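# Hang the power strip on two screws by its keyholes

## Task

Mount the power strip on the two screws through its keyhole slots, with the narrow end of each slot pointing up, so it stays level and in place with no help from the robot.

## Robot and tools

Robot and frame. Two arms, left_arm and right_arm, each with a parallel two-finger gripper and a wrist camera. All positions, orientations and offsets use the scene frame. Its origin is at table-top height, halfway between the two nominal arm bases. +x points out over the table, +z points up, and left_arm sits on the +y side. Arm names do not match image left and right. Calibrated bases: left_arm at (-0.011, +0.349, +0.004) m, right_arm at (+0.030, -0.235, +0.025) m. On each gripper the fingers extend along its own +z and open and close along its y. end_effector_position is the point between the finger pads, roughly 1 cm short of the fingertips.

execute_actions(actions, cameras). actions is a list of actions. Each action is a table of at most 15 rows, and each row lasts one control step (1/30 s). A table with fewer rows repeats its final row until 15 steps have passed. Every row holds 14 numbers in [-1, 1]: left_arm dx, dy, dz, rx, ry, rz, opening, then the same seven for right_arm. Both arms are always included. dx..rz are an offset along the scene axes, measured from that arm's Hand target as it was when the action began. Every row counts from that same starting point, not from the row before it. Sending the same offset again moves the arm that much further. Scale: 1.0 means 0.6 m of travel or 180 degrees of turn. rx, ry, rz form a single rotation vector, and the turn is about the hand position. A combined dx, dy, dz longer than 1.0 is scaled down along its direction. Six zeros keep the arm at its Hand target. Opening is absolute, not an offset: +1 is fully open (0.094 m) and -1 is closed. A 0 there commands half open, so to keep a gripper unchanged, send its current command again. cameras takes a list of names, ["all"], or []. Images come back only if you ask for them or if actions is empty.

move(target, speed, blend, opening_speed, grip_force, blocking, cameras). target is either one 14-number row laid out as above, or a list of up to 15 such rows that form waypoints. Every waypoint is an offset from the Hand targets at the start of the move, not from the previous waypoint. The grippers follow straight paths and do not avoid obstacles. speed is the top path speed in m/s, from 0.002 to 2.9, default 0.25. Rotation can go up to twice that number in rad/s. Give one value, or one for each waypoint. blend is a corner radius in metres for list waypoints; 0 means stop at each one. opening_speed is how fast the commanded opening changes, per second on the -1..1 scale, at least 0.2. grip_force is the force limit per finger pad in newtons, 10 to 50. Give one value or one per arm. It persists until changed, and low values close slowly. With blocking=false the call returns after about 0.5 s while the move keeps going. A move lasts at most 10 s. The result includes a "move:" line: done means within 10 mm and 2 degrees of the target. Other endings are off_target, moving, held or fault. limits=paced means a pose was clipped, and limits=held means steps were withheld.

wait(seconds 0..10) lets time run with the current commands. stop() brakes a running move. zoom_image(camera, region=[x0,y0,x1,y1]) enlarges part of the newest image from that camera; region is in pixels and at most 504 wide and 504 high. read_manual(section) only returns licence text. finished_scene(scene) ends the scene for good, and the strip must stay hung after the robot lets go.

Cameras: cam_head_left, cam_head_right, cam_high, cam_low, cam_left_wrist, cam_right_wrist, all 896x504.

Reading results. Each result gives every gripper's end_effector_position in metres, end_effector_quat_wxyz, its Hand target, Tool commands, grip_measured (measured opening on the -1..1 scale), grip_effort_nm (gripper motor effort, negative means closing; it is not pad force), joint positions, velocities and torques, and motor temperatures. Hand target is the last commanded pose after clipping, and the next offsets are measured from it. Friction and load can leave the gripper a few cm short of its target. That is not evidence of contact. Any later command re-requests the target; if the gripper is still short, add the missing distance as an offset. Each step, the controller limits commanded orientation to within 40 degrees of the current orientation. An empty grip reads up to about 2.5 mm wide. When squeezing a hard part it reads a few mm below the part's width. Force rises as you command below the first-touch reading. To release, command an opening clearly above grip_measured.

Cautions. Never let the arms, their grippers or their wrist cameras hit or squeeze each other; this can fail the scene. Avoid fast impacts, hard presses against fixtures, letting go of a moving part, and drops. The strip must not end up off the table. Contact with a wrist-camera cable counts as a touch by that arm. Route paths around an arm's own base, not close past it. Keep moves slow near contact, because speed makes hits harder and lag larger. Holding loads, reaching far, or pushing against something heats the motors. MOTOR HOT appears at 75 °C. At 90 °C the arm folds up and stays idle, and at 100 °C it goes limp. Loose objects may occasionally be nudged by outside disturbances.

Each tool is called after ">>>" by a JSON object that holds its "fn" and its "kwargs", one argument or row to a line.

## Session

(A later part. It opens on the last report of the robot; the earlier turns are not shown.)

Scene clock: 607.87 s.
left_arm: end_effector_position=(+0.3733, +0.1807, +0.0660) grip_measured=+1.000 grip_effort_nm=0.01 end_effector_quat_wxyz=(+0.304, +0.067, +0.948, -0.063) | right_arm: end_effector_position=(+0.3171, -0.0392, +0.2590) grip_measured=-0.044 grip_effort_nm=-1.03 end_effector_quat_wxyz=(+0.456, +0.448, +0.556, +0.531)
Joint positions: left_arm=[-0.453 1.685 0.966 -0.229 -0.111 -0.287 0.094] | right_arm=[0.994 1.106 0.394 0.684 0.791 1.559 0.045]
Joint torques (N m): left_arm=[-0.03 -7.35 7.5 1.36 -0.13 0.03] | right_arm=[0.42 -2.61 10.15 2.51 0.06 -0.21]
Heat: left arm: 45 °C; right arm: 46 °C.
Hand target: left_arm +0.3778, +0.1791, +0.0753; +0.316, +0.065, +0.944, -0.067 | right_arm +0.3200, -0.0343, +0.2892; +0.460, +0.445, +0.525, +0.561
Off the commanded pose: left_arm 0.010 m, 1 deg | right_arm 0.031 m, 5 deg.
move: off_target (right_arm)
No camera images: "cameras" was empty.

>>> {"fn": "move", "kwargs": {
  "target": [
    [0,0,0,0,0,0,1,0.0030,0.0055,0.0004,-0.0011,-0.00174,0,-0.12]
  ],
  "speed": 0.05,
  "cameras": []
}}

Scene clock: 609.53 s.
left_arm: end_effector_position=(+0.3733, +0.1807, +0.0660) grip_measured=+1.000 grip_effort_nm=0.00 end_effector_quat_wxyz=(+0.304, +0.067, +0.948, -0.063) | right_arm: end_effector_position=(+0.3192, -0.0361, +0.2594) grip_measured=-0.044 grip_effort_nm=-1.03 end_effector_quat_wxyz=(+0.459, +0.446, +0.556, +0.531)
Joint positions: left_arm=[-0.453 1.685 0.966 -0.229 -0.111 -0.287 0.094] | right_arm=[0.994 1.13 0.401 0.707 0.791 1.55 0.045]
Joint torques (N m): left_arm=[-0.03 -7.36 7.5 1.36 -0.13 0.03] | right_arm=[0.72 -2.71 10.25 2.42 0.07 -0.24]
Heat: left arm: 45 °C; right arm: 46 °C.
Hand target: left_arm +0.3778, +0.1791, +0.0753; +0.316, +0.065, +0.944, -0.067 | right_arm +0.3218, -0.0310, +0.2894; +0.463, +0.443, +0.524, +0.561
Off the commanded pose: left_arm 0.010 m, 1 deg | right_arm 0.031 m, 5 deg.
move: off_target (right_arm)
No camera images: "cameras" was empty.

>>> {"fn": "move", "kwargs": {
  "target": [
    [0,0,0,0,0,0,1,0.0030,0.0050,-0.0012,0,0,0,-0.12]
  ],
  "speed": 0.05,
  "cameras": []
}}

Scene clock: 611.03 s.
left_arm: end_effector_position=(+0.3733, +0.1807, +0.0660) grip_measured=+1.000 grip_effort_nm=0.00 end_effector_quat_wxyz=(+0.304, +0.067, +0.948, -0.063) | right_arm: end_effector_position=(+0.3207, -0.0332, +0.2581) grip_measured=-0.044 grip_effort_nm=-1.03 end_effector_quat_wxyz=(+0.459, +0.445, +0.557, +0.530)
Joint positions: left_arm=[-0.453 1.685 0.966 -0.229 -0.111 -0.287 0.094] | right_arm=[0.996 1.15 0.407 0.718 0.792 1.549 0.045]
Joint torques (N m): left_arm=[-0.05 -7.38 7.49 1.36 -0.13 0.04] | right_arm=[0.65 -3.04 10.19 2.47 0.01 -0.22]
Heat: left arm: 45 °C; right arm: 46 °C.
Hand target: left_arm +0.3778, +0.1791, +0.0753; +0.316, +0.065, +0.944, -0.067 | right_arm +0.3236, -0.0279, +0.2887; +0.462, +0.443, +0.525, +0.561
Off the commanded pose: left_arm 0.010 m, 1 deg | right_arm 0.031 m, 5 deg.
move: off_target (right_arm)
No camera images: "cameras" was empty.

>>> {"fn": "move", "kwargs": {
  "target": [
    [0,0,0,0,0,0,1,0.0027,0.0042,0.0008,0,0,0,-0.12]
  ],
  "speed": 0.05,
  "cameras": []
}}

Scene clock: 612.80 s.
left_arm: end_effector_position=(+0.3733, +0.1807, +0.0660) grip_measured=+1.000 grip_effort_nm=0.00 end_effector_quat_wxyz=(+0.304, +0.067, +0.948, -0.063) | right_arm: end_effector_position=(+0.3222, -0.0325, +0.2585) grip_measured=-0.044 grip_effort_nm=-1.03 end_effector_quat_wxyz=(+0.461, +0.447, +0.555, +0.529)
Joint positions: left_arm=[-0.453 1.685 0.966 -0.229 -0.111 -0.287 0.094] | right_arm=[0.996 1.163 0.415 0.724 0.8 1.549 0.045]
Joint torques (N m): left_arm=[-0.02 -7.36 7.5 1.36 -0.13 0.04] | right_arm=[0.46 -2.92 10.43 2.5 -0.03 -0.2]
Heat: left arm: 45 °C; right arm: 46 °C.
Hand target: left_arm +0.3778, +0.1791, +0.0753; +0.316, +0.065, +0.944, -0.067 | right_arm +0.3252, -0.0254, +0.2893; +0.462, +0.443, +0.525, +0.561
Off the commanded pose: left_arm 0.010 m, 1 deg | right_arm 0.032 m, 5 deg.
move: off_target (right_arm)
No camera images: "cameras" was empty.

>>> {"fn": "move", "kwargs": {
  "target": [
    [0,0,0,0,0,0,1,0.0027,0.0042,0.0003,0,0,0,-0.12]
  ],
  "speed": 0.05,
  "cameras": ["cam_high","cam_head_right","cam_head_left"]
}}

>>> {"fn": "zoom_image", "kwargs": {
  "camera": "cam_high",
  "region": [330, 122, 360, 146]
}}

>>> {"fn": "zoom_image", "kwargs": {
  "camera": "cam_high",
  "region": [478, 190, 508, 214]
}}

>>> {"fn": "zoom_image", "kwargs": {
  "camera": "cam_head_right",
  "region": [352, 306, 382, 330]
}}

>>> {"fn": "zoom_image", "kwargs": {
  "camera": "cam_head_right",
  "region": [426, 216, 456, 240]
}}

>>> {"fn": "zoom_image", "kwargs": {
  "camera": "cam_head_left",
  "region": [340, 270, 420, 330]
}}

>>> {"fn": "zoom_image", "kwargs": {
  "camera": "cam_head_left",
  "region": [380, 220, 460, 280]
}}

Scene clock: 614.93 s.
left_arm: end_effector_position=(+0.3733, +0.1807, +0.0660) grip_measured=+1.000 grip_effort_nm=0.00 end_effector_quat_wxyz=(+0.304, +0.067, +0.948, -0.063) | right_arm: end_effector_position=(+0.3228, -0.0314, +0.2583) grip_measured=-0.044 grip_effort_nm=-1.03 end_effector_quat_wxyz=(+0.462, +0.449, +0.554, +0.527)
Joint positions: left_arm=[-0.453 1.685 0.966 -0.229 -0.111 -0.287 0.094] | right_arm=[1 1.174 0.42 0.731 0.81 1.549 0.045]
Joint torques (N m): left_arm=[-0.03 -7.36 7.5 1.36 -0.13 0.04] | right_arm=[0.08 -2.54 10.59 2.46 -0.13 -0.21]
Heat: left arm: 45 °C; right arm: 46 °C.
Hand target: left_arm +0.3778, +0.1791, +0.0753; +0.316, +0.065, +0.944, -0.067 | right_arm +0.3268, -0.0229, +0.2893; +0.463, +0.443, +0.525, +0.561
Off the commanded pose: left_arm 0.010 m, 1 deg | right_arm 0.033 m, 5 deg.
move: off_target (right_arm)
Images, in order (width x height): cam_head_left 896x504, cam_head_right 896x504, cam_high 896x504.

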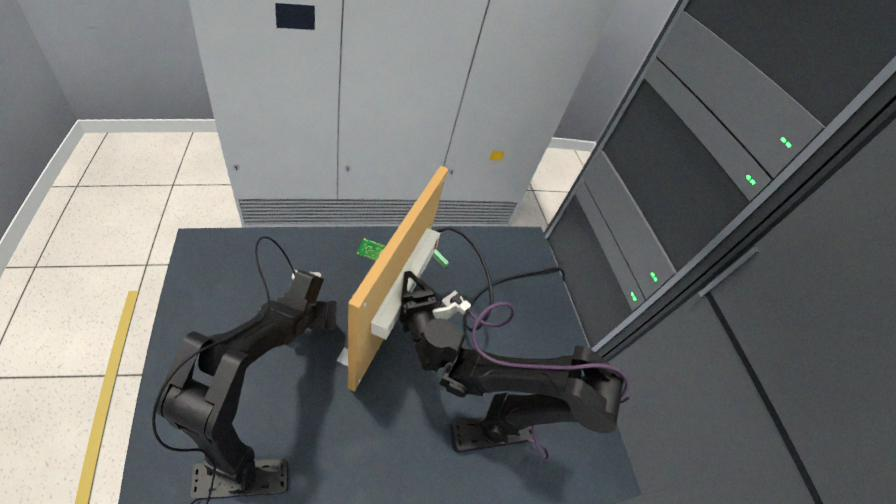

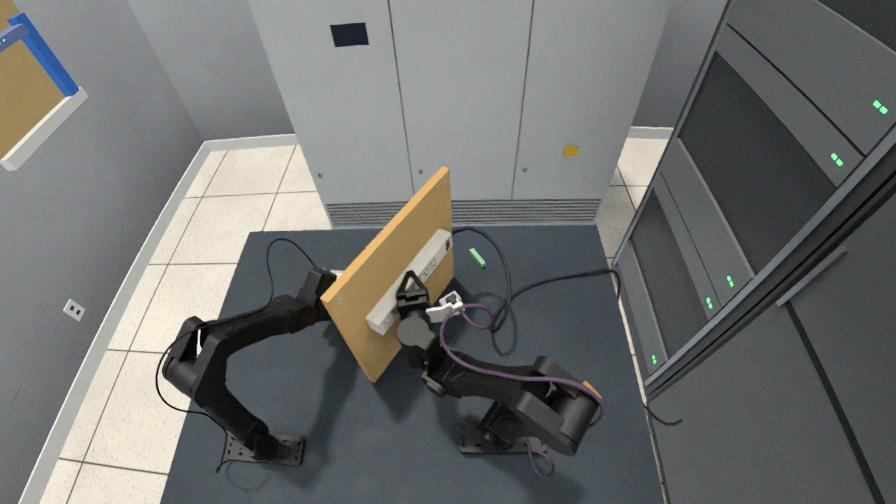

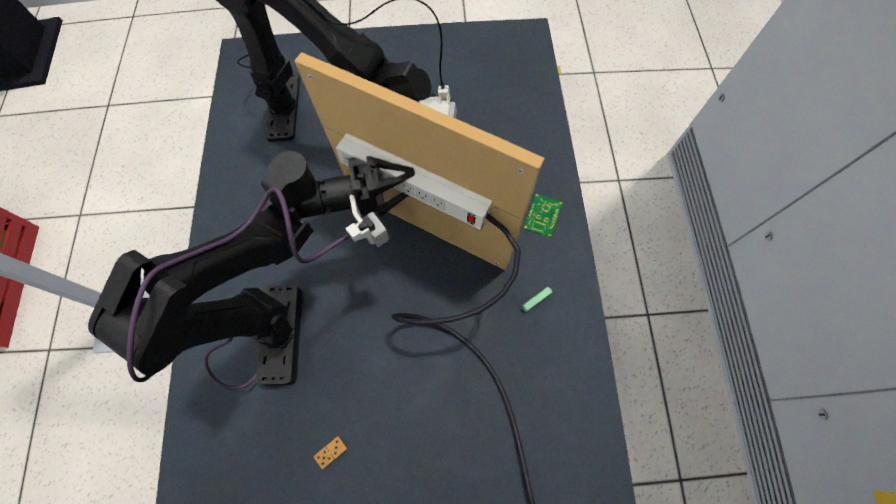

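Scaled by 16.800 from the camera's 896x504 image, which has a finer 1280x720 frame.

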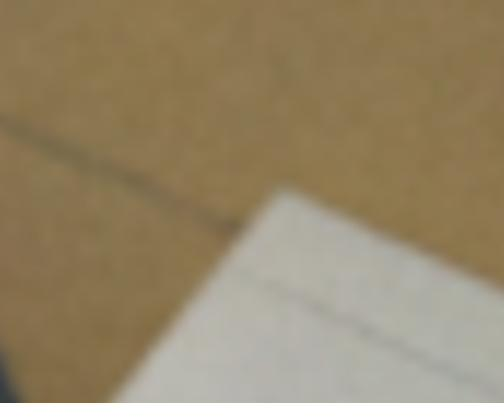

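Scaled by 16.800 from the camera's 896x504 image, which has a finer 1280x720 frame.

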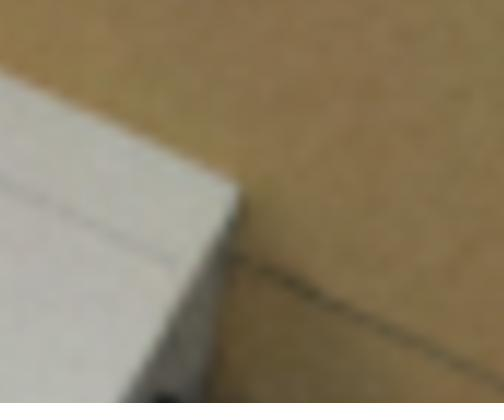

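Scaled by 16.800 from the camera's 896x504 image, which has a finer 1280x720 frame.

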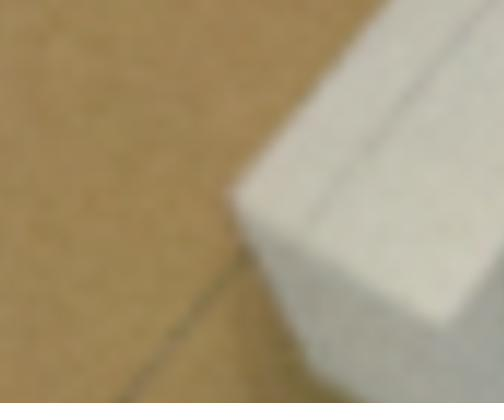

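Scaled by 16.800 from the camera's 896x504 image, which has a finer 1280x720 frame.

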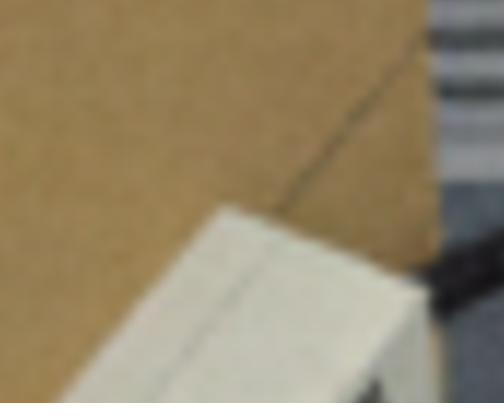

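Scaled by 6.300 from the camera's 896x504 image, which has a finer 1280x720 frame.

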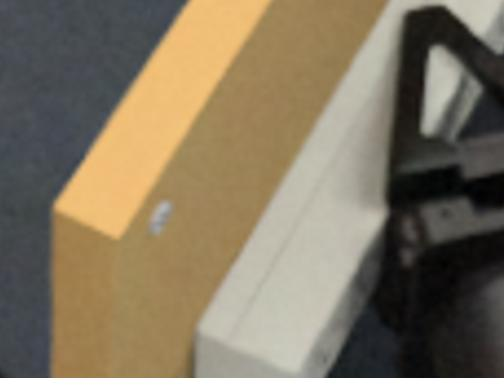

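Scaled by 6.300 from the camera's 896x504 image, which has a finer 1280x720 frame.

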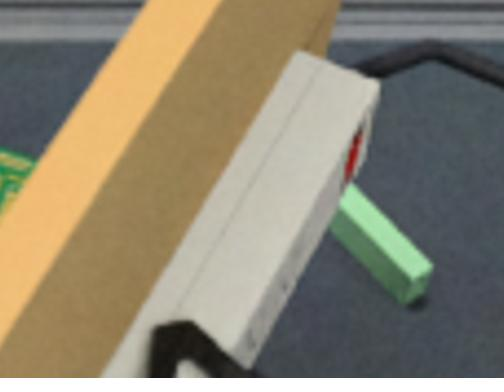

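>>> {"fn": "move", "kwargs": {
  "target": [
    [0,0,0,0,0,0,1,0.0027,0.0042,0.0000,0,0,0,-0.12]
  ],
  "speed": 0.05,
  "cameras": []
}}

Scene clock: 616.50 s.
left_arm: end_effector_position=(+0.3733, +0.1807, +0.0660) grip_measured=+1.000 grip_effort_nm=0.00 end_effector_quat_wxyz=(+0.304, +0.067, +0.948, -0.063) | right_arm: end_effector_position=(+0.3241, -0.0316, +0.2583) grip_measured=-0.044 grip_effort_nm=-1.03 end_effector_quat_wxyz=(+0.465, +0.452, +0.551, +0.526)
Joint positions: left_arm=[-0.453 1.685 0.966 -0.229 -0.111 -0.287 0.094] | right_arm=[1.001 1.186 0.424 0.741 0.821 1.549 0.045]
Joint torques (N m): left_arm=[-0.03 -7.36 7.5 1.36 -0.13 0.04] | right_arm=[0.06 -2.7 11.02 2.42 -0.16 -0.23]
Heat: left arm: 45 °C; right arm: 46 °C.
Hand target: left_arm +0.3778, +0.1791, +0.0753; +0.316, +0.065, +0.944, -0.067 | right_arm +0.3284, -0.0204, +0.2892; +0.463, +0.443, +0.525, +0.561
Off the commanded pose: left_arm 0.010 m, 1 deg | right_arm 0.033 m, 5 deg.
move: off_target (right_arm)
No camera images: "cameras" was empty.

>>> {"fn": "move", "kwargs": {
  "target": [
    [0,0,0,0,0,0,1,-0.0022,-0.0035,-0.0200,-0.0100,0.00634,0,-0.12]
  ],
  "speed": 0.04,
  "cameras": []
}}

Scene clock: 619.57 s.
left_arm: end_effector_position=(+0.3733, +0.1807, +0.0660) grip_measured=+1.000 grip_effort_nm=0.00 end_effector_quat_wxyz=(+0.304, +0.067, +0.948, -0.063) | right_arm: end_effector_position=(+0.3241, -0.0317, +0.2582) grip_measured=-0.044 grip_effort_nm=-1.03 end_effector_quat_wxyz=(+0.465, +0.452, +0.550, +0.526)
Joint positions: left_arm=[-0.453 1.685 0.966 -0.229 -0.111 -0.287 0.094] | right_arm=[1.001 1.187 0.424 0.742 0.822 1.549 0.045]
Joint torques (N m): left_arm=[-0.02 -7.36 7.49 1.36 -0.13 0.04] | right_arm=[0.03 -2.5 9.37 2.29 -0.24 -0.23]
Heat: left arm: 45 °C; right arm: 47 °C.
Hand target: left_arm +0.3778, +0.1791, +0.0753; +0.316, +0.065, +0.944, -0.067 | right_arm +0.3271, -0.0225, +0.2773; +0.464, +0.441, +0.538, +0.548
Off the commanded pose: left_arm 0.010 m, 1 deg | right_arm 0.021 m, 3 deg.
move: off_target (right_arm)
No camera images: "cameras" was empty.

>>> {"fn": "move", "kwargs": {
  "target": [
    [0,0,0,0,0,0,1,0,0,-0.0100,-0.0040,0.0025,0,-0.12]
  ],
  "speed": 0.03,
  "cameras": []
}}

Scene clock: 620.63 s.
left_arm: end_effector_position=(+0.3733, +0.1807, +0.0660) grip_measured=+1.000 grip_effort_nm=0.00 end_effector_quat_wxyz=(+0.304, +0.067, +0.948, -0.063) | right_arm: end_effector_position=(+0.3246, -0.0318, +0.2581) grip_measured=-0.044 grip_effort_nm=-1.03 end_effector_quat_wxyz=(+0.467, +0.453, +0.548, +0.526)
Joint positions: left_arm=[-0.453 1.685 0.966 -0.229 -0.111 -0.287 0.094] | right_arm=[1.002 1.193 0.424 0.751 0.828 1.549 0.045]
Joint torques (N m): left_arm=[-0.03 -7.38 7.5 1.36 -0.13 0.03] | right_arm=[0.03 -2.11 8.53 2.25 -0.26 -0.24]
Heat: left arm: 45 °C; right arm: 47 °C.
Hand target: left_arm +0.3778, +0.1791, +0.0753; +0.316, +0.065, +0.944, -0.067 | right_arm +0.3271, -0.0225, +0.2713; +0.465, +0.440, +0.543, +0.543
Off the commanded pose: left_arm 0.010 m, 1 deg | right_arm 0.016 m, 3 deg.
move: off_target (right_arm)
No camera images: "cameras" was empty.

>>> {"fn": "move", "kwargs": {
  "target": [
    [0,0,0,0,0,0,1,-0.00357,-0.00563,-0.0060,-0.0024,0.0015,0,-0.12]
  ],
  "speed": 0.03,
  "cameras": []
}}

Scene clock: 622.23 s.
left_arm: end_effector_position=(+0.3733, +0.1807, +0.0660) grip_measured=+1.000 grip_effort_nm=0.00 end_effector_quat_wxyz=(+0.304, +0.067, +0.948, -0.063) | right_arm: end_effector_position=(+0.3246, -0.0318, +0.2581) grip_measured=-0.044 grip_effort_nm=-1.03 end_effector_quat_wxyz=(+0.467, +0.453, +0.548, +0.526)
Joint positions: left_arm=[-0.453 1.685 0.966 -0.229 -0.111 -0.287 0.094] | right_arm=[1.002 1.193 0.424 0.751 0.828 1.549 0.045]
Joint torques (N m): left_arm=[-0.02 -7.38 7.5 1.36 -0.13 0.03] | right_arm=[-0.18 -3.19 6.98 2.2 -0.31 -0.26]
Heat: left arm: 45 °C; right arm: 47 °C.
Hand target: left_arm +0.3778, +0.1791, +0.0753; +0.316, +0.065, +0.944, -0.067 | right_arm +0.3250, -0.0259, +0.2677; +0.465, +0.440, +0.546, +0.540
Off the commanded pose: left_arm 0.010 m, 1 deg | right_arm 0.011 m, 2 deg.
move: off_target (right_arm)
No camera images: "cameras" was empty.

>>> {"fn": "move", "kwargs": {
  "target": [
    [0,0,0,0,0,0,1,0.0007,0.0011,-0.0070,-0.0016,0.0010,0,-0.12]
  ],
  "speed": 0.03,
  "cameras": []
}}

Scene clock: 623.37 s.
left_arm: end_effector_position=(+0.3733, +0.1807, +0.0660) grip_measured=+1.000 grip_effort_nm=0.00 end_effector_quat_wxyz=(+0.304, +0.067, +0.948, -0.063) | right_arm: end_effector_position=(+0.3246, -0.0318, +0.2579) grip_measured=-0.044 grip_effort_nm=-1.03 end_effector_quat_wxyz=(+0.466, +0.453, +0.547, +0.527)
Joint positions: left_arm=[-0.453 1.685 0.966 -0.229 -0.111 -0.287 0.094] | right_arm=[1.002 1.196 0.421 0.76 0.828 1.549 0.045]
Joint torques (N m): left_arm=[-0.02 -7.36 7.51 1.36 -0.13 0.04] | right_arm=[-0.1 -2.17 6.58 2.24 -0.31 -0.25]
Heat: left arm: 45 °C; right arm: 46 °C.
Hand target: left_arm +0.3778, +0.1791, +0.0753; +0.316, +0.065, +0.944, -0.067 | right_arm +0.3254, -0.0252, +0.2634; +0.465, +0.439, +0.549, +0.538
Off the commanded pose: left_arm 0.010 m, 1 deg | right_arm 0.009 m, 2 deg.
move: done
No camera images: "cameras" was empty.

>>> {"fn": "move", "kwargs": {
  "target": [
    [0,0,0,0,0,0,1,0,0,-0.0060,-0.0016,0.0010,0,-0.12]
  ],
  "speed": 0.03,
  "cameras": []
}}

>>> {"fn": "move", "kwargs": {
  "target": [
    [0,0,0,0,0,0,1,0,0,-0.0040,-0.0012,0.00075,0,-0.12]
  ],
  "speed": 0.03,
  "cameras": []
}}

Scene clock: 624.80 s.
left_arm: end_effector_position=(+0.3733, +0.1807, +0.0660) grip_measured=+1.000 grip_effort_nm=0.00 end_effector_quat_wxyz=(+0.304, +0.067, +0.948, -0.063) | right_arm: end_effector_position=(+0.3247, -0.0317, +0.2576) grip_measured=-0.044 grip_effort_nm=-1.03 end_effector_quat_wxyz=(+0.466, +0.454, +0.544, +0.530)
Joint positions: left_arm=[-0.453 1.685 0.966 -0.229 -0.111 -0.287 0.094] | right_arm=[1.002 1.203 0.417 0.78 0.828 1.549 0.045]
Joint torques (N m): left_arm=[-0.03 -7.36 7.5 1.36 -0.13 0.04] | right_arm=[-0.14 -1.8 6.45 2.13 -0.32 -0.22]
Heat: left arm: 45 °C; right arm: 46 °C.
Hand target: left_arm +0.3778, +0.1791, +0.0753; +0.316, +0.065, +0.944, -0.067 | right_arm +0.3254, -0.0252, +0.2599; +0.466, +0.439, +0.551, +0.536
Off the commanded pose: left_arm 0.010 m, 1 deg | right_arm 0.007 m, 2 deg.
move: done
No camera images: "cameras" was empty.

Scene clock: 625.60 s.
left_arm: end_effector_position=(+0.3733, +0.1807, +0.0660) grip_measured=+1.000 grip_effort_nm=0.00 end_effector_quat_wxyz=(+0.304, +0.067, +0.948, -0.063) | right_arm: end_effector_position=(+0.3248, -0.0315, +0.2575) grip_measured=-0.044 grip_effort_nm=-1.03 end_effector_quat_wxyz=(+0.466, +0.454, +0.542, +0.532)
Joint positions: left_arm=[-0.453 1.685 0.966 -0.229 -0.111 -0.287 0.094] | right_arm=[1.002 1.207 0.414 0.792 0.828 1.55 0.045]
Joint torques (N m): left_arm=[-0.03 -7.38 7.5 1.36 -0.13 0.03] | right_arm=[0.03 -2.06 6.24 2.05 -0.35 -0.25]
Heat: left arm: 45 °C; right arm: 46 °C.
Hand target: left_arm +0.3778, +0.1791, +0.0753; +0.316, +0.065, +0.944, -0.067 | right_arm +0.3254, -0.0252, +0.2576; +0.466, +0.439, +0.552, +0.534
Off the commanded pose: left_arm 0.010 m, 1 deg | right_arm 0.006 m, 2 deg.
move: done
No camera images: "cameras" was empty.

>>> {"fn": "wait", "kwargs": {
  "seconds": 0,
  "cameras": ["cam_high","cam_head_right","cam_head_left"]
}}

>>> {"fn": "zoom_image", "kwargs": {
  "camera": "cam_high",
  "region": [330, 122, 360, 146]
}}

>>> {"fn": "zoom_image", "kwargs": {
  "camera": "cam_high",
  "region": [478, 190, 508, 214]
}}

>>> {"fn": "zoom_image", "kwargs": {
  "camera": "cam_head_right",
  "region": [352, 306, 382, 330]
}}

>>> {"fn": "zoom_image", "kwargs": {
  "camera": "cam_head_right",
  "region": [426, 216, 456, 240]
}}

>>> {"fn": "zoom_image", "kwargs": {
  "camera": "cam_head_left",
  "region": [340, 270, 420, 330]
}}

>>> {"fn": "zoom_image", "kwargs": {
  "camera": "cam_head_left",
  "region": [380, 220, 460, 280]
}}

Scene clock: 627.87 s.
left_arm: end_effector_position=(+0.3733, +0.1807, +0.0660) grip_measured=+1.000 grip_effort_nm=0.00 end_effector_quat_wxyz=(+0.304, +0.067, +0.948, -0.063) | right_arm: end_effector_position=(+0.3248, -0.0316, +0.2574) grip_measured=-0.044 grip_effort_nm=-1.03 end_effector_quat_wxyz=(+0.466, +0.454, +0.542, +0.532)
Joint positions: left_arm=[-0.453 1.685 0.966 -0.229 -0.111 -0.287 0.094] | right_arm=[1.002 1.207 0.413 0.793 0.828 1.55 0.045]
Joint torques (N m): left_arm=[-0.03 -7.36 7.5 1.36 -0.13 0.04] | right_arm=[-0.16 -2.09 6.17 2.05 -0.3 -0.26]
Heat: left arm: 45 °C; right arm: 45 °C.
Hand target: left_arm +0.3778, +0.1791, +0.0753; +0.316, +0.065, +0.944, -0.067 | right_arm +0.3254, -0.0252, +0.2575; +0.466, +0.439, +0.552, +0.534
Tool commands: left_gripper/opening=+1.0 right_gripper/opening=-0.12
Off the commanded pose: left_arm 0.010 m, 1 deg | right_arm 0.006 m, 2 deg.
Images, in order (width x height): cam_head_left 896x504, cam_head_right 896x504, cam_high 896x504.

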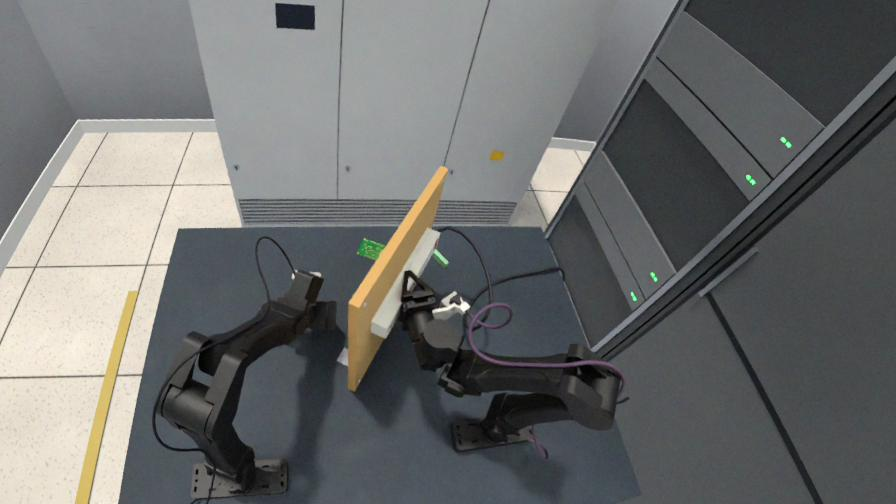

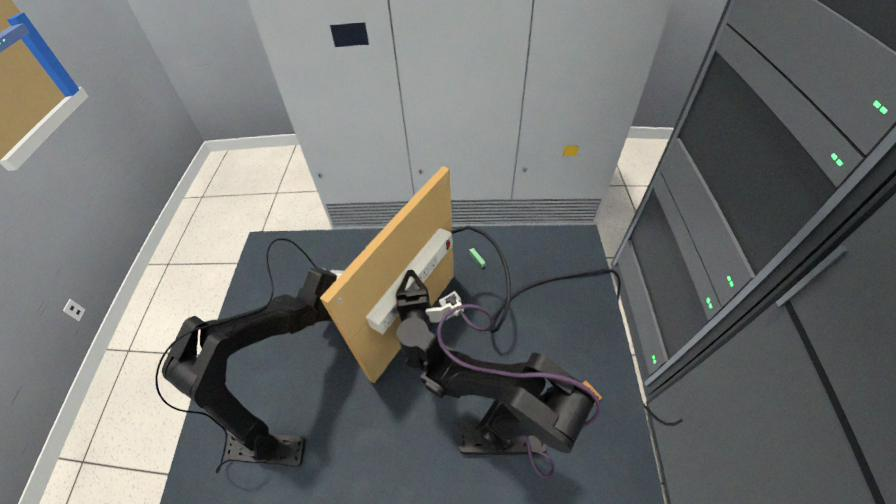

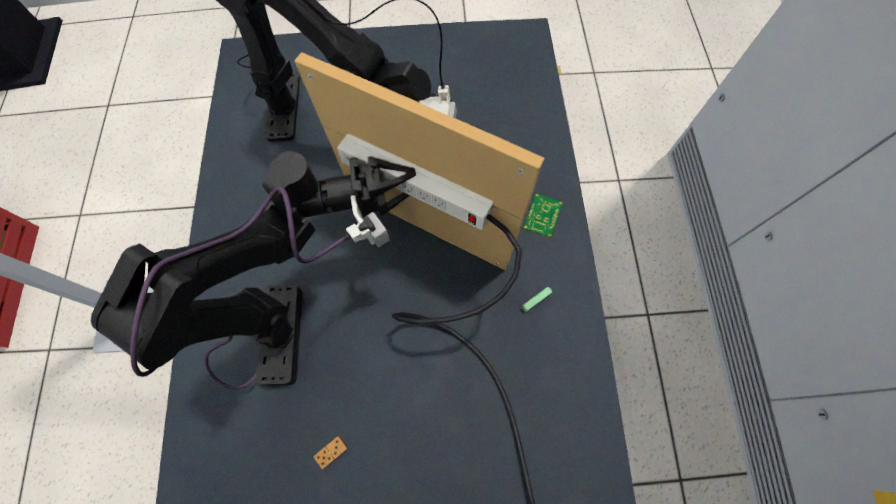

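Scaled by 16.800 from the camera's 896x504 image, which has a finer 1280x720 frame.

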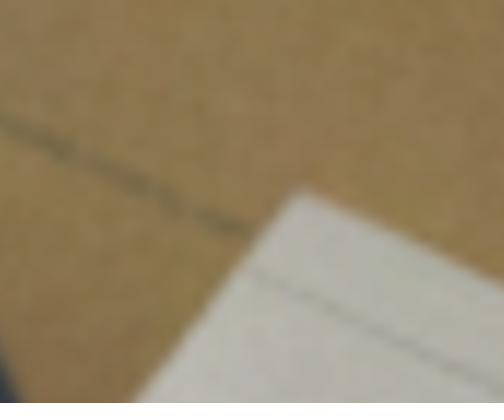

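Scaled by 16.800 from the camera's 896x504 image, which has a finer 1280x720 frame.

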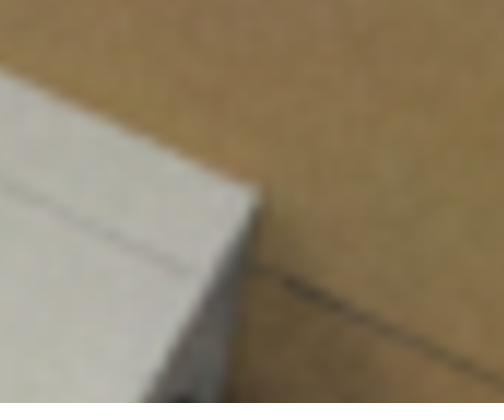

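Scaled by 16.800 from the camera's 896x504 image, which has a finer 1280x720 frame.

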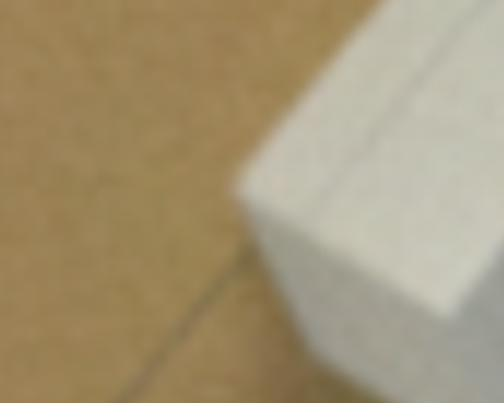

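Scaled by 16.800 from the camera's 896x504 image, which has a finer 1280x720 frame.

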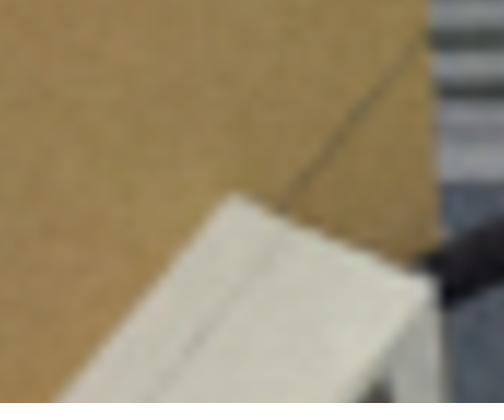

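Scaled by 6.300 from the camera's 896x504 image, which has a finer 1280x720 frame.

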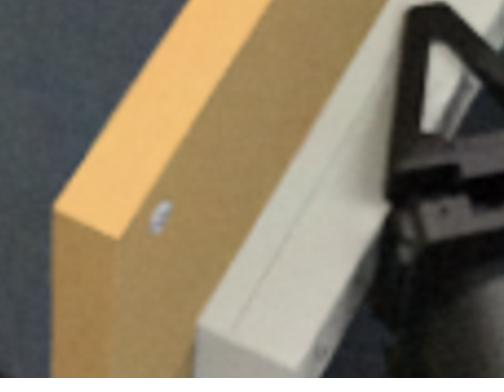

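Scaled by 6.300 from the camera's 896x504 image, which has a finer 1280x720 frame.

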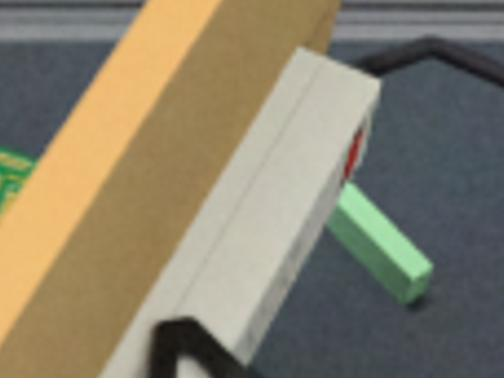

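>>> {"fn": "move", "kwargs": {
  "target": [
    [0,0,0,0,0,0,1,0,0,0.0100,0,0,0,-0.12],
    [0,0,0,0,0,0,1,-0.0042,0.0027,0.0100,0,0,0,-0.12]
  ],
  "speed": 0.03,
  "cameras": []
}}

Scene clock: 630.33 s.
left_arm: end_effector_position=(+0.3733, +0.1807, +0.0660) grip_measured=+1.000 grip_effort_nm=0.00 end_effector_quat_wxyz=(+0.304, +0.067, +0.948, -0.063) | right_arm: end_effector_position=(+0.3237, -0.0301, +0.2574) grip_measured=-0.044 grip_effort_nm=-1.03 end_effector_quat_wxyz=(+0.465, +0.453, +0.543, +0.533)
Joint positions: left_arm=[-0.453 1.685 0.966 -0.229 -0.111 -0.287 0.094] | right_arm=[1.007 1.207 0.413 0.792 0.828 1.55 0.045]
Joint torques (N m): left_arm=[-0.03 -7.36 7.5 1.36 -0.13 0.04] | right_arm=[0.62 -3.66 7.66 1.72 -0.15 -0.24]
Heat: left arm: 45 °C; right arm: 45 °C.
Hand target: left_arm +0.3778, +0.1791, +0.0753; +0.316, +0.065, +0.944, -0.067 | right_arm +0.3229, -0.0236, +0.2634; +0.466, +0.439, +0.552, +0.534
Off the commanded pose: left_arm 0.010 m, 1 deg | right_arm 0.009 m, 2 deg.
move: done
No camera images: "cameras" was empty.

>>> {"fn": "move", "kwargs": {
  "target": [
    [0,0,0,0,0,0,1,-0.0010,0.00063,0,0,0,0,-0.12],
    [0,0,0,0,0,0,1,-0.0010,0.00063,-0.0100,0,0,0,-0.12]
  ],
  "speed": 0.03,
  "cameras": []
}}

Scene clock: 631.97 s.
left_arm: end_effector_position=(+0.3733, +0.1807, +0.0660) grip_measured=+1.000 grip_effort_nm=0.00 end_effector_quat_wxyz=(+0.304, +0.067, +0.948, -0.063) | right_arm: end_effector_position=(+0.3236, -0.0301, +0.2574) grip_measured=-0.044 grip_effort_nm=-1.03 end_effector_quat_wxyz=(+0.465, +0.453, +0.543, +0.533)
Joint positions: left_arm=[-0.453 1.685 0.966 -0.229 -0.111 -0.287 0.094] | right_arm=[1.007 1.207 0.413 0.792 0.829 1.55 0.045]
Joint torques (N m): left_arm=[-0.02 -7.38 7.5 1.36 -0.13 0.04] | right_arm=[0.9 -2.07 6.27 2.07 -0.16 -0.26]
Heat: left arm: 45 °C; right arm: 45 °C.
Hand target: left_arm +0.3778, +0.1791, +0.0753; +0.316, +0.065, +0.944, -0.067 | right_arm +0.3223, -0.0232, +0.2575; +0.466, +0.439, +0.552, +0.534
Off the commanded pose: left_arm 0.010 m, 1 deg | right_arm 0.007 m, 2 deg.
move: done
No camera images: "cameras" was empty.

>>> {"fn": "wait", "kwargs": {
  "seconds": 0,
  "cameras": ["cam_high","cam_head_right"]
}}

>>> {"fn": "zoom_image", "kwargs": {
  "camera": "cam_high",
  "region": [330, 122, 360, 146]
}}

>>> {"fn": "zoom_image", "kwargs": {
  "camera": "cam_high",
  "region": [478, 190, 508, 214]
}}

>>> {"fn": "zoom_image", "kwargs": {
  "camera": "cam_head_right",
  "region": [352, 306, 382, 330]
}}

>>> {"fn": "zoom_image", "kwargs": {
  "camera": "cam_head_right",
  "region": [426, 216, 456, 240]
}}

Scene clock: 633.00 s.
left_arm: end_effector_position=(+0.3733, +0.1807, +0.0660) grip_measured=+1.000 grip_effort_nm=0.00 end_effector_quat_wxyz=(+0.304, +0.067, +0.948, -0.063) | right_arm: end_effector_position=(+0.3236, -0.0301, +0.2574) grip_measured=-0.044 grip_effort_nm=-1.03 end_effector_quat_wxyz=(+0.465, +0.453, +0.543, +0.533)
Joint positions: left_arm=[-0.453 1.685 0.966 -0.229 -0.111 -0.287 0.094] | right_arm=[1.007 1.207 0.413 0.792 0.829 1.55 0.045]
Joint torques (N m): left_arm=[-0.03 -7.36 7.5 1.36 -0.13 0.03] | right_arm=[0.96 -2.04 6.19 2.05 -0.12 -0.25]
Heat: left arm: 45 °C; right arm: 45 °C.
Hand target: left_arm +0.3778, +0.1791, +0.0753; +0.316, +0.065, +0.944, -0.067 | right_arm +0.3223, -0.0232, +0.2575; +0.466, +0.439, +0.552, +0.534
Tool commands: left_gripper/opening=+1.0 right_gripper/opening=-0.12
Off the commanded pose: left_arm 0.010 m, 1 deg | right_arm 0.007 m, 2 deg.
Images, in order (width x height): cam_head_right 896x504, cam_high 896x504.

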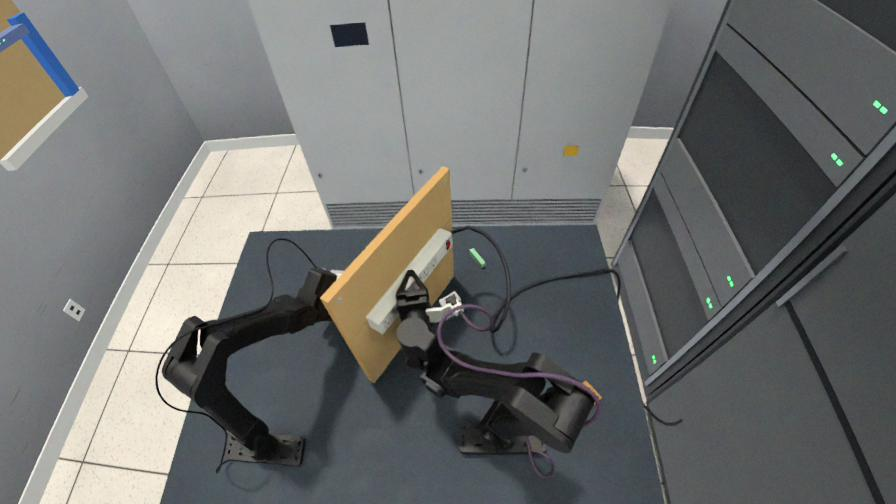

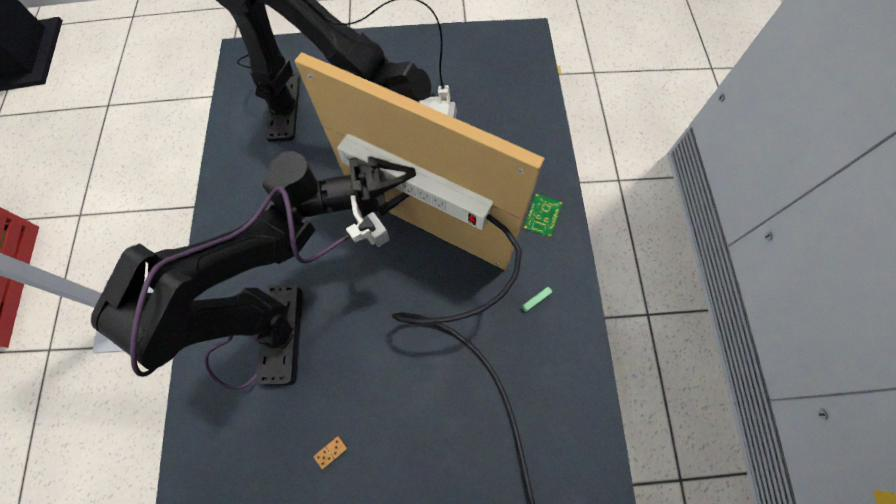

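Scaled by 16.800 from the camera's 896x504 image, which has a finer 1280x720 frame.

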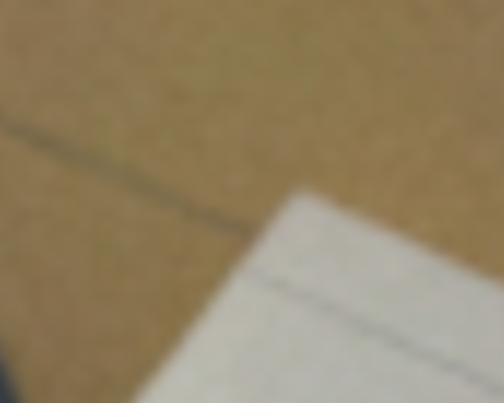

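Scaled by 16.800 from the camera's 896x504 image, which has a finer 1280x720 frame.

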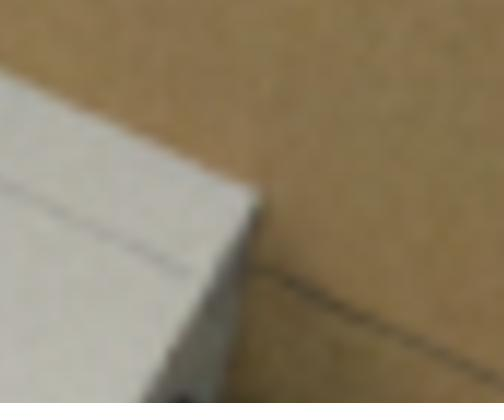

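Scaled by 16.800 from the camera's 896x504 image, which has a finer 1280x720 frame.

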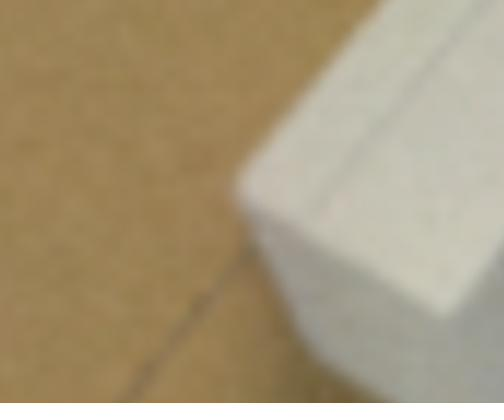

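Scaled by 16.800 from the camera's 896x504 image, which has a finer 1280x720 frame.

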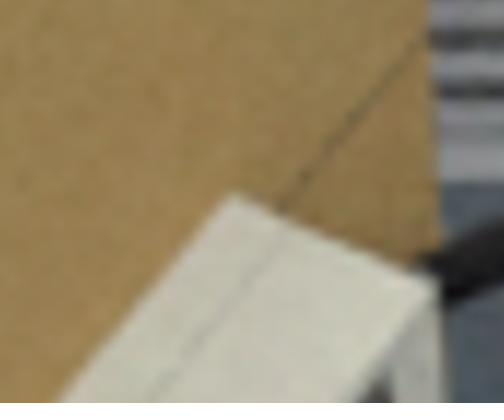

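>>> {"fn": "move", "kwargs": {
  "target": [
    [0,0,0,0,0,0,1,0,0,0.0100,0,0,0,-0.12],
    [0,0,0,0,0,0,1,-0.0045,-0.0070,0.0100,0,0,0,-0.12],
    [0,0,0,0,0,0,1,-0.0101,-0.0034,0.0100,0,0,0,-0.12]
  ],
  "speed": 0.03,
  "cameras": ["cam_high"]
}}

>>> {"fn": "zoom_image", "kwargs": {
  "camera": "cam_high",
  "region": [330, 122, 360, 146]
}}

>>> {"fn": "zoom_image", "kwargs": {
  "camera": "cam_high",
  "region": [478, 190, 508, 214]
}}

Scene clock: 637.60 s.
left_arm: end_effector_position=(+0.3733, +0.1807, +0.0660) grip_measured=+1.000 grip_effort_nm=0.00 end_effector_quat_wxyz=(+0.304, +0.067, +0.948, -0.063) | right_arm: end_effector_position=(+0.3207, -0.0290, +0.2545) grip_measured=-0.044 grip_effort_nm=-1.03 end_effector_quat_wxyz=(+0.465, +0.451, +0.551, +0.526)
Joint positions: left_arm=[-0.453 1.685 0.966 -0.229 -0.111 -0.287 0.094] | right_arm=[1.021 1.199 0.413 0.764 0.84 1.55 0.045]
Joint torques (N m): left_arm=[-0.03 -7.36 7.49 1.36 -0.13 0.04] | right_arm=[1.46 -5.16 6.41 1.87 -0.08 -0.21]
Heat: left arm: 45 °C; right arm: 45 °C.
Hand target: left_arm +0.3778, +0.1791, +0.0753; +0.316, +0.065, +0.944, -0.067 | right_arm +0.3162, -0.0253, +0.2634; +0.466, +0.439, +0.552, +0.534
Off the commanded pose: left_arm 0.010 m, 1 deg | right_arm 0.011 m, 2 deg.
move: off_target (right_arm)
Images, in order (width x height): cam_high 896x504.

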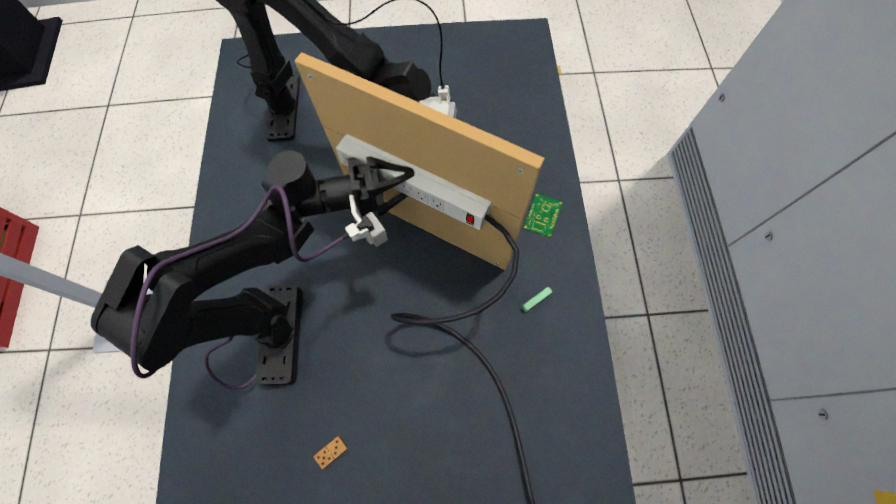

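Scaled by 16.800 from the camera's 896x504 image, which has a finer 1280x720 frame.

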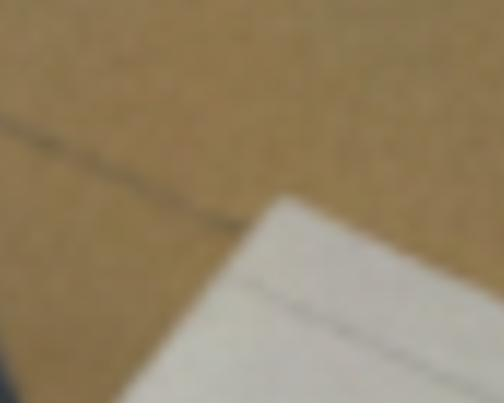

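Scaled by 16.800 from the camera's 896x504 image, which has a finer 1280x720 frame.

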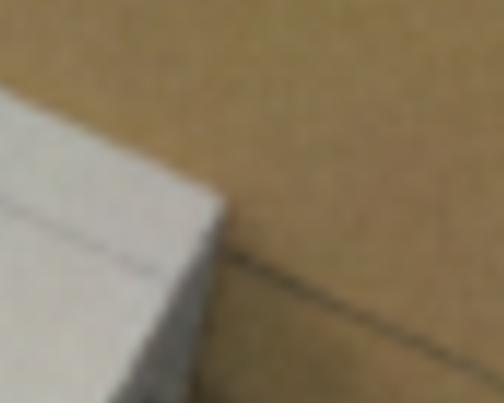

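>>> {"fn": "wait", "kwargs": {
  "seconds": 0,
  "cameras": ["cam_high","cam_head_right","cam_head_left"]
}}

>>> {"fn": "zoom_image", "kwargs": {
  "camera": "cam_head_right",
  "region": [352, 306, 382, 330]
}}

>>> {"fn": "zoom_image", "kwargs": {
  "camera": "cam_head_right",
  "region": [426, 216, 456, 240]
}}

>>> {"fn": "zoom_image", "kwargs": {
  "camera": "cam_head_left",
  "region": [340, 270, 420, 330]
}}

>>> {"fn": "zoom_image", "kwargs": {
  "camera": "cam_head_left",
  "region": [380, 220, 460, 280]
}}

Scene clock: 639.30 s.
left_arm: end_effector_position=(+0.3733, +0.1807, +0.0660) grip_measured=+1.000 grip_effort_nm=0.00 end_effector_quat_wxyz=(+0.304, +0.067, +0.948, -0.063) | right_arm: end_effector_position=(+0.3207, -0.0290, +0.2545) grip_measured=-0.044 grip_effort_nm=-1.03 end_effector_quat_wxyz=(+0.465, +0.451, +0.551, +0.526)
Joint positions: left_arm=[-0.453 1.685 0.966 -0.229 -0.111 -0.287 0.094] | right_arm=[1.021 1.199 0.413 0.764 0.84 1.55 0.045]
Joint torques (N m): left_arm=[-0.02 -7.38 7.5 1.36 -0.13 0.03] | right_arm=[1.24 -5.05 6.43 1.88 -0.04 -0.24]
Heat: left arm: 45 °C; right arm: 45 °C.
Hand target: left_arm +0.3778, +0.1791, +0.0753; +0.316, +0.065, +0.944, -0.067 | right_arm +0.3162, -0.0253, +0.2634; +0.466, +0.439, +0.552, +0.534
Tool commands: left_gripper/opening=+1.0 right_gripper/opening=-0.12
Off the commanded pose: left_arm 0.010 m, 1 deg | right_arm 0.011 m, 2 deg.
Images, in order (width x height): cam_head_left 896x504, cam_head_right 896x504, cam_high 896x504.

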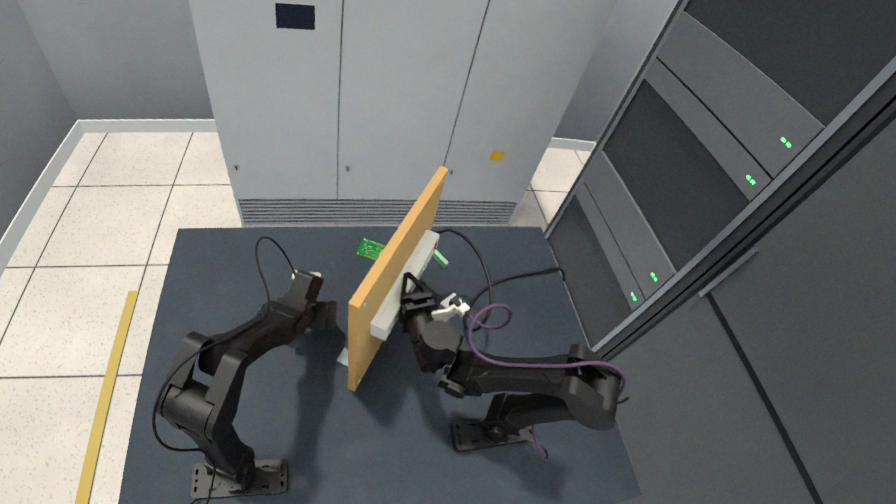

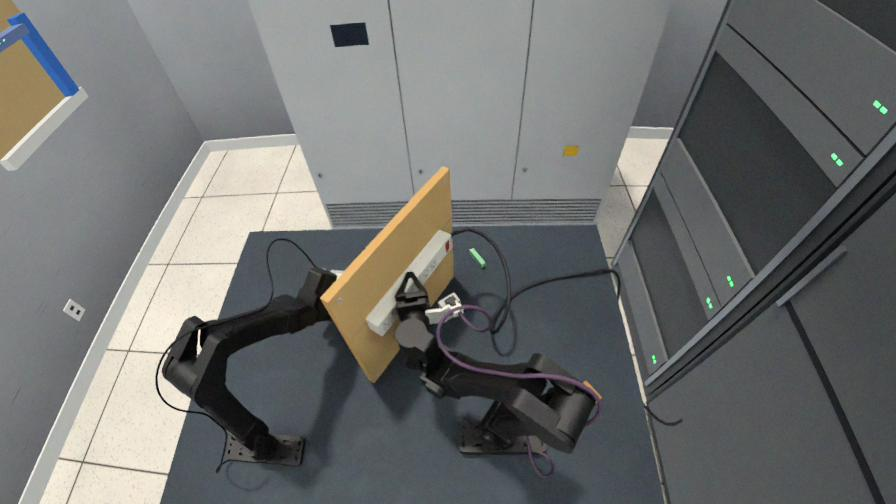

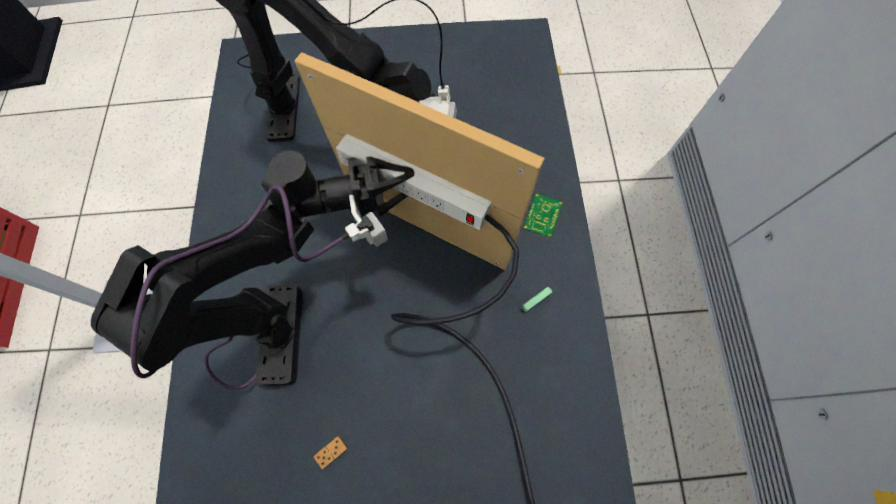

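Scaled by 16.800 from the camera's 896x504 image, which has a finer 1280x720 frame.

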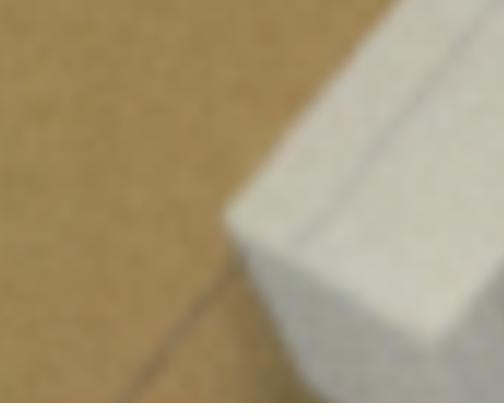

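Scaled by 16.800 from the camera's 896x504 image, which has a finer 1280x720 frame.

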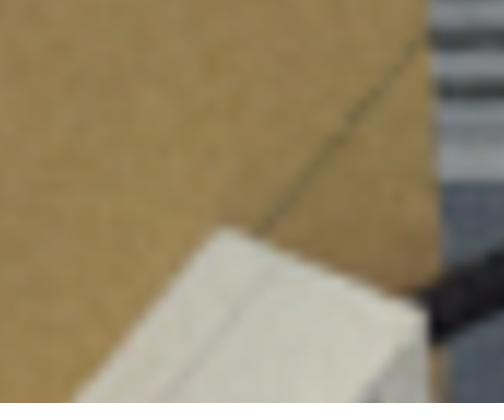

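Scaled by 6.300 from the camera's 896x504 image, which has a finer 1280x720 frame.

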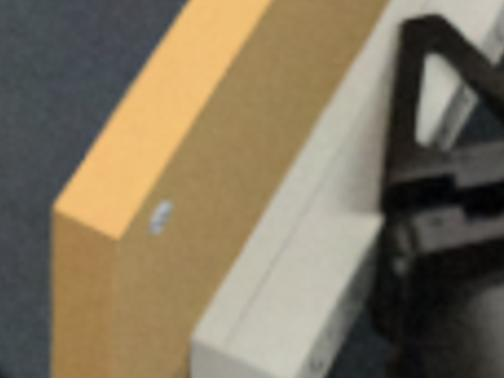

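Scaled by 6.300 from the camera's 896x504 image, which has a finer 1280x720 frame.

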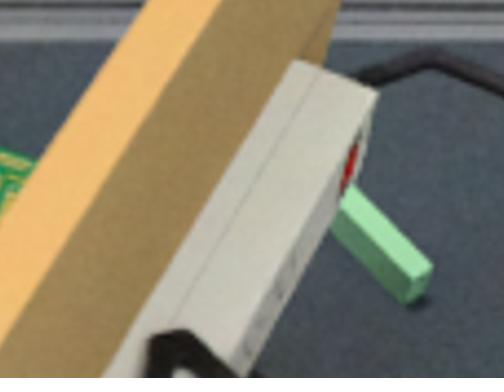

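>>> {"fn": "move", "kwargs": {
  "target": [
    [0,0,0,0,0,0,1,0.0042,-0.0027,0,0,0,0,-0.12],
    [0,0,0,0,0,0,1,0.0042,-0.0027,-0.0100,0,0,0,-0.12]
  ],
  "speed": 0.03,
  "cameras": []
}}

Scene clock: 642.73 s.
left_arm: end_effector_position=(+0.3733, +0.1807, +0.0660) grip_measured=+1.000 grip_effort_nm=0.00 end_effector_quat_wxyz=(+0.304, +0.067, +0.948, -0.063) | right_arm: end_effector_position=(+0.3205, -0.0292, +0.2543) grip_measured=-0.044 grip_effort_nm=-1.03 end_effector_quat_wxyz=(+0.464, +0.451, +0.550, +0.528)
Joint positions: left_arm=[-0.453 1.685 0.966 -0.229 -0.111 -0.287 0.094] | right_arm=[1.02 1.199 0.41 0.771 0.837 1.55 0.045]
Joint torques (N m): left_arm=[-0.02 -7.38 7.49 1.36 -0.13 0.03] | right_arm=[0.25 -3.3 5.42 2.13 -0.16 -0.25]
Heat: left arm: 45 °C; right arm: 44 °C.
Hand target: left_arm +0.3778, +0.1791, +0.0753; +0.316, +0.065, +0.944, -0.067 | right_arm +0.3187, -0.0269, +0.2575; +0.466, +0.439, +0.552, +0.534
Off the commanded pose: left_arm 0.010 m, 1 deg | right_arm 0.004 m, 2 deg.
move: done
No camera images: "cameras" was empty.

>>> {"fn": "move", "kwargs": {
  "target": [
    [0,0,0,0,0,0,1,0.0049,-0.0031,0.0060,0,0,0,-0.12],
    [0,0,0,0,0,0,1,0.0049,-0.0031,0,0,0,0,-0.12]
  ],
  "speed": 0.03,
  "cameras": []
}}

Scene clock: 645.60 s.
left_arm: end_effector_position=(+0.3733, +0.1807, +0.0660) grip_measured=+1.000 grip_effort_nm=0.00 end_effector_quat_wxyz=(+0.304, +0.067, +0.948, -0.063) | right_arm: end_effector_position=(+0.3214, -0.0297, +0.2513) grip_measured=-0.044 grip_effort_nm=-1.03 end_effector_quat_wxyz=(+0.464, +0.448, +0.555, +0.526)
Joint positions: left_arm=[-0.453 1.685 0.966 -0.229 -0.111 -0.287 0.094] | right_arm=[1.011 1.199 0.403 0.771 0.821 1.545 0.045]
Joint torques (N m): left_arm=[-0.03 -7.38 7.49 1.36 -0.13 0.03] | right_arm=[-0.68 -3.49 6.06 2.15 -0.19 -0.21]
Heat: left arm: 45 °C; right arm: 44 °C.
Hand target: left_arm +0.3778, +0.1791, +0.0753; +0.316, +0.065, +0.944, -0.067 | right_arm +0.3217, -0.0287, +0.2575; +0.466, +0.439, +0.552, +0.534
Off the commanded pose: left_arm 0.010 m, 1 deg | right_arm 0.006 m, 1 deg.
move: done
No camera images: "cameras" was empty.


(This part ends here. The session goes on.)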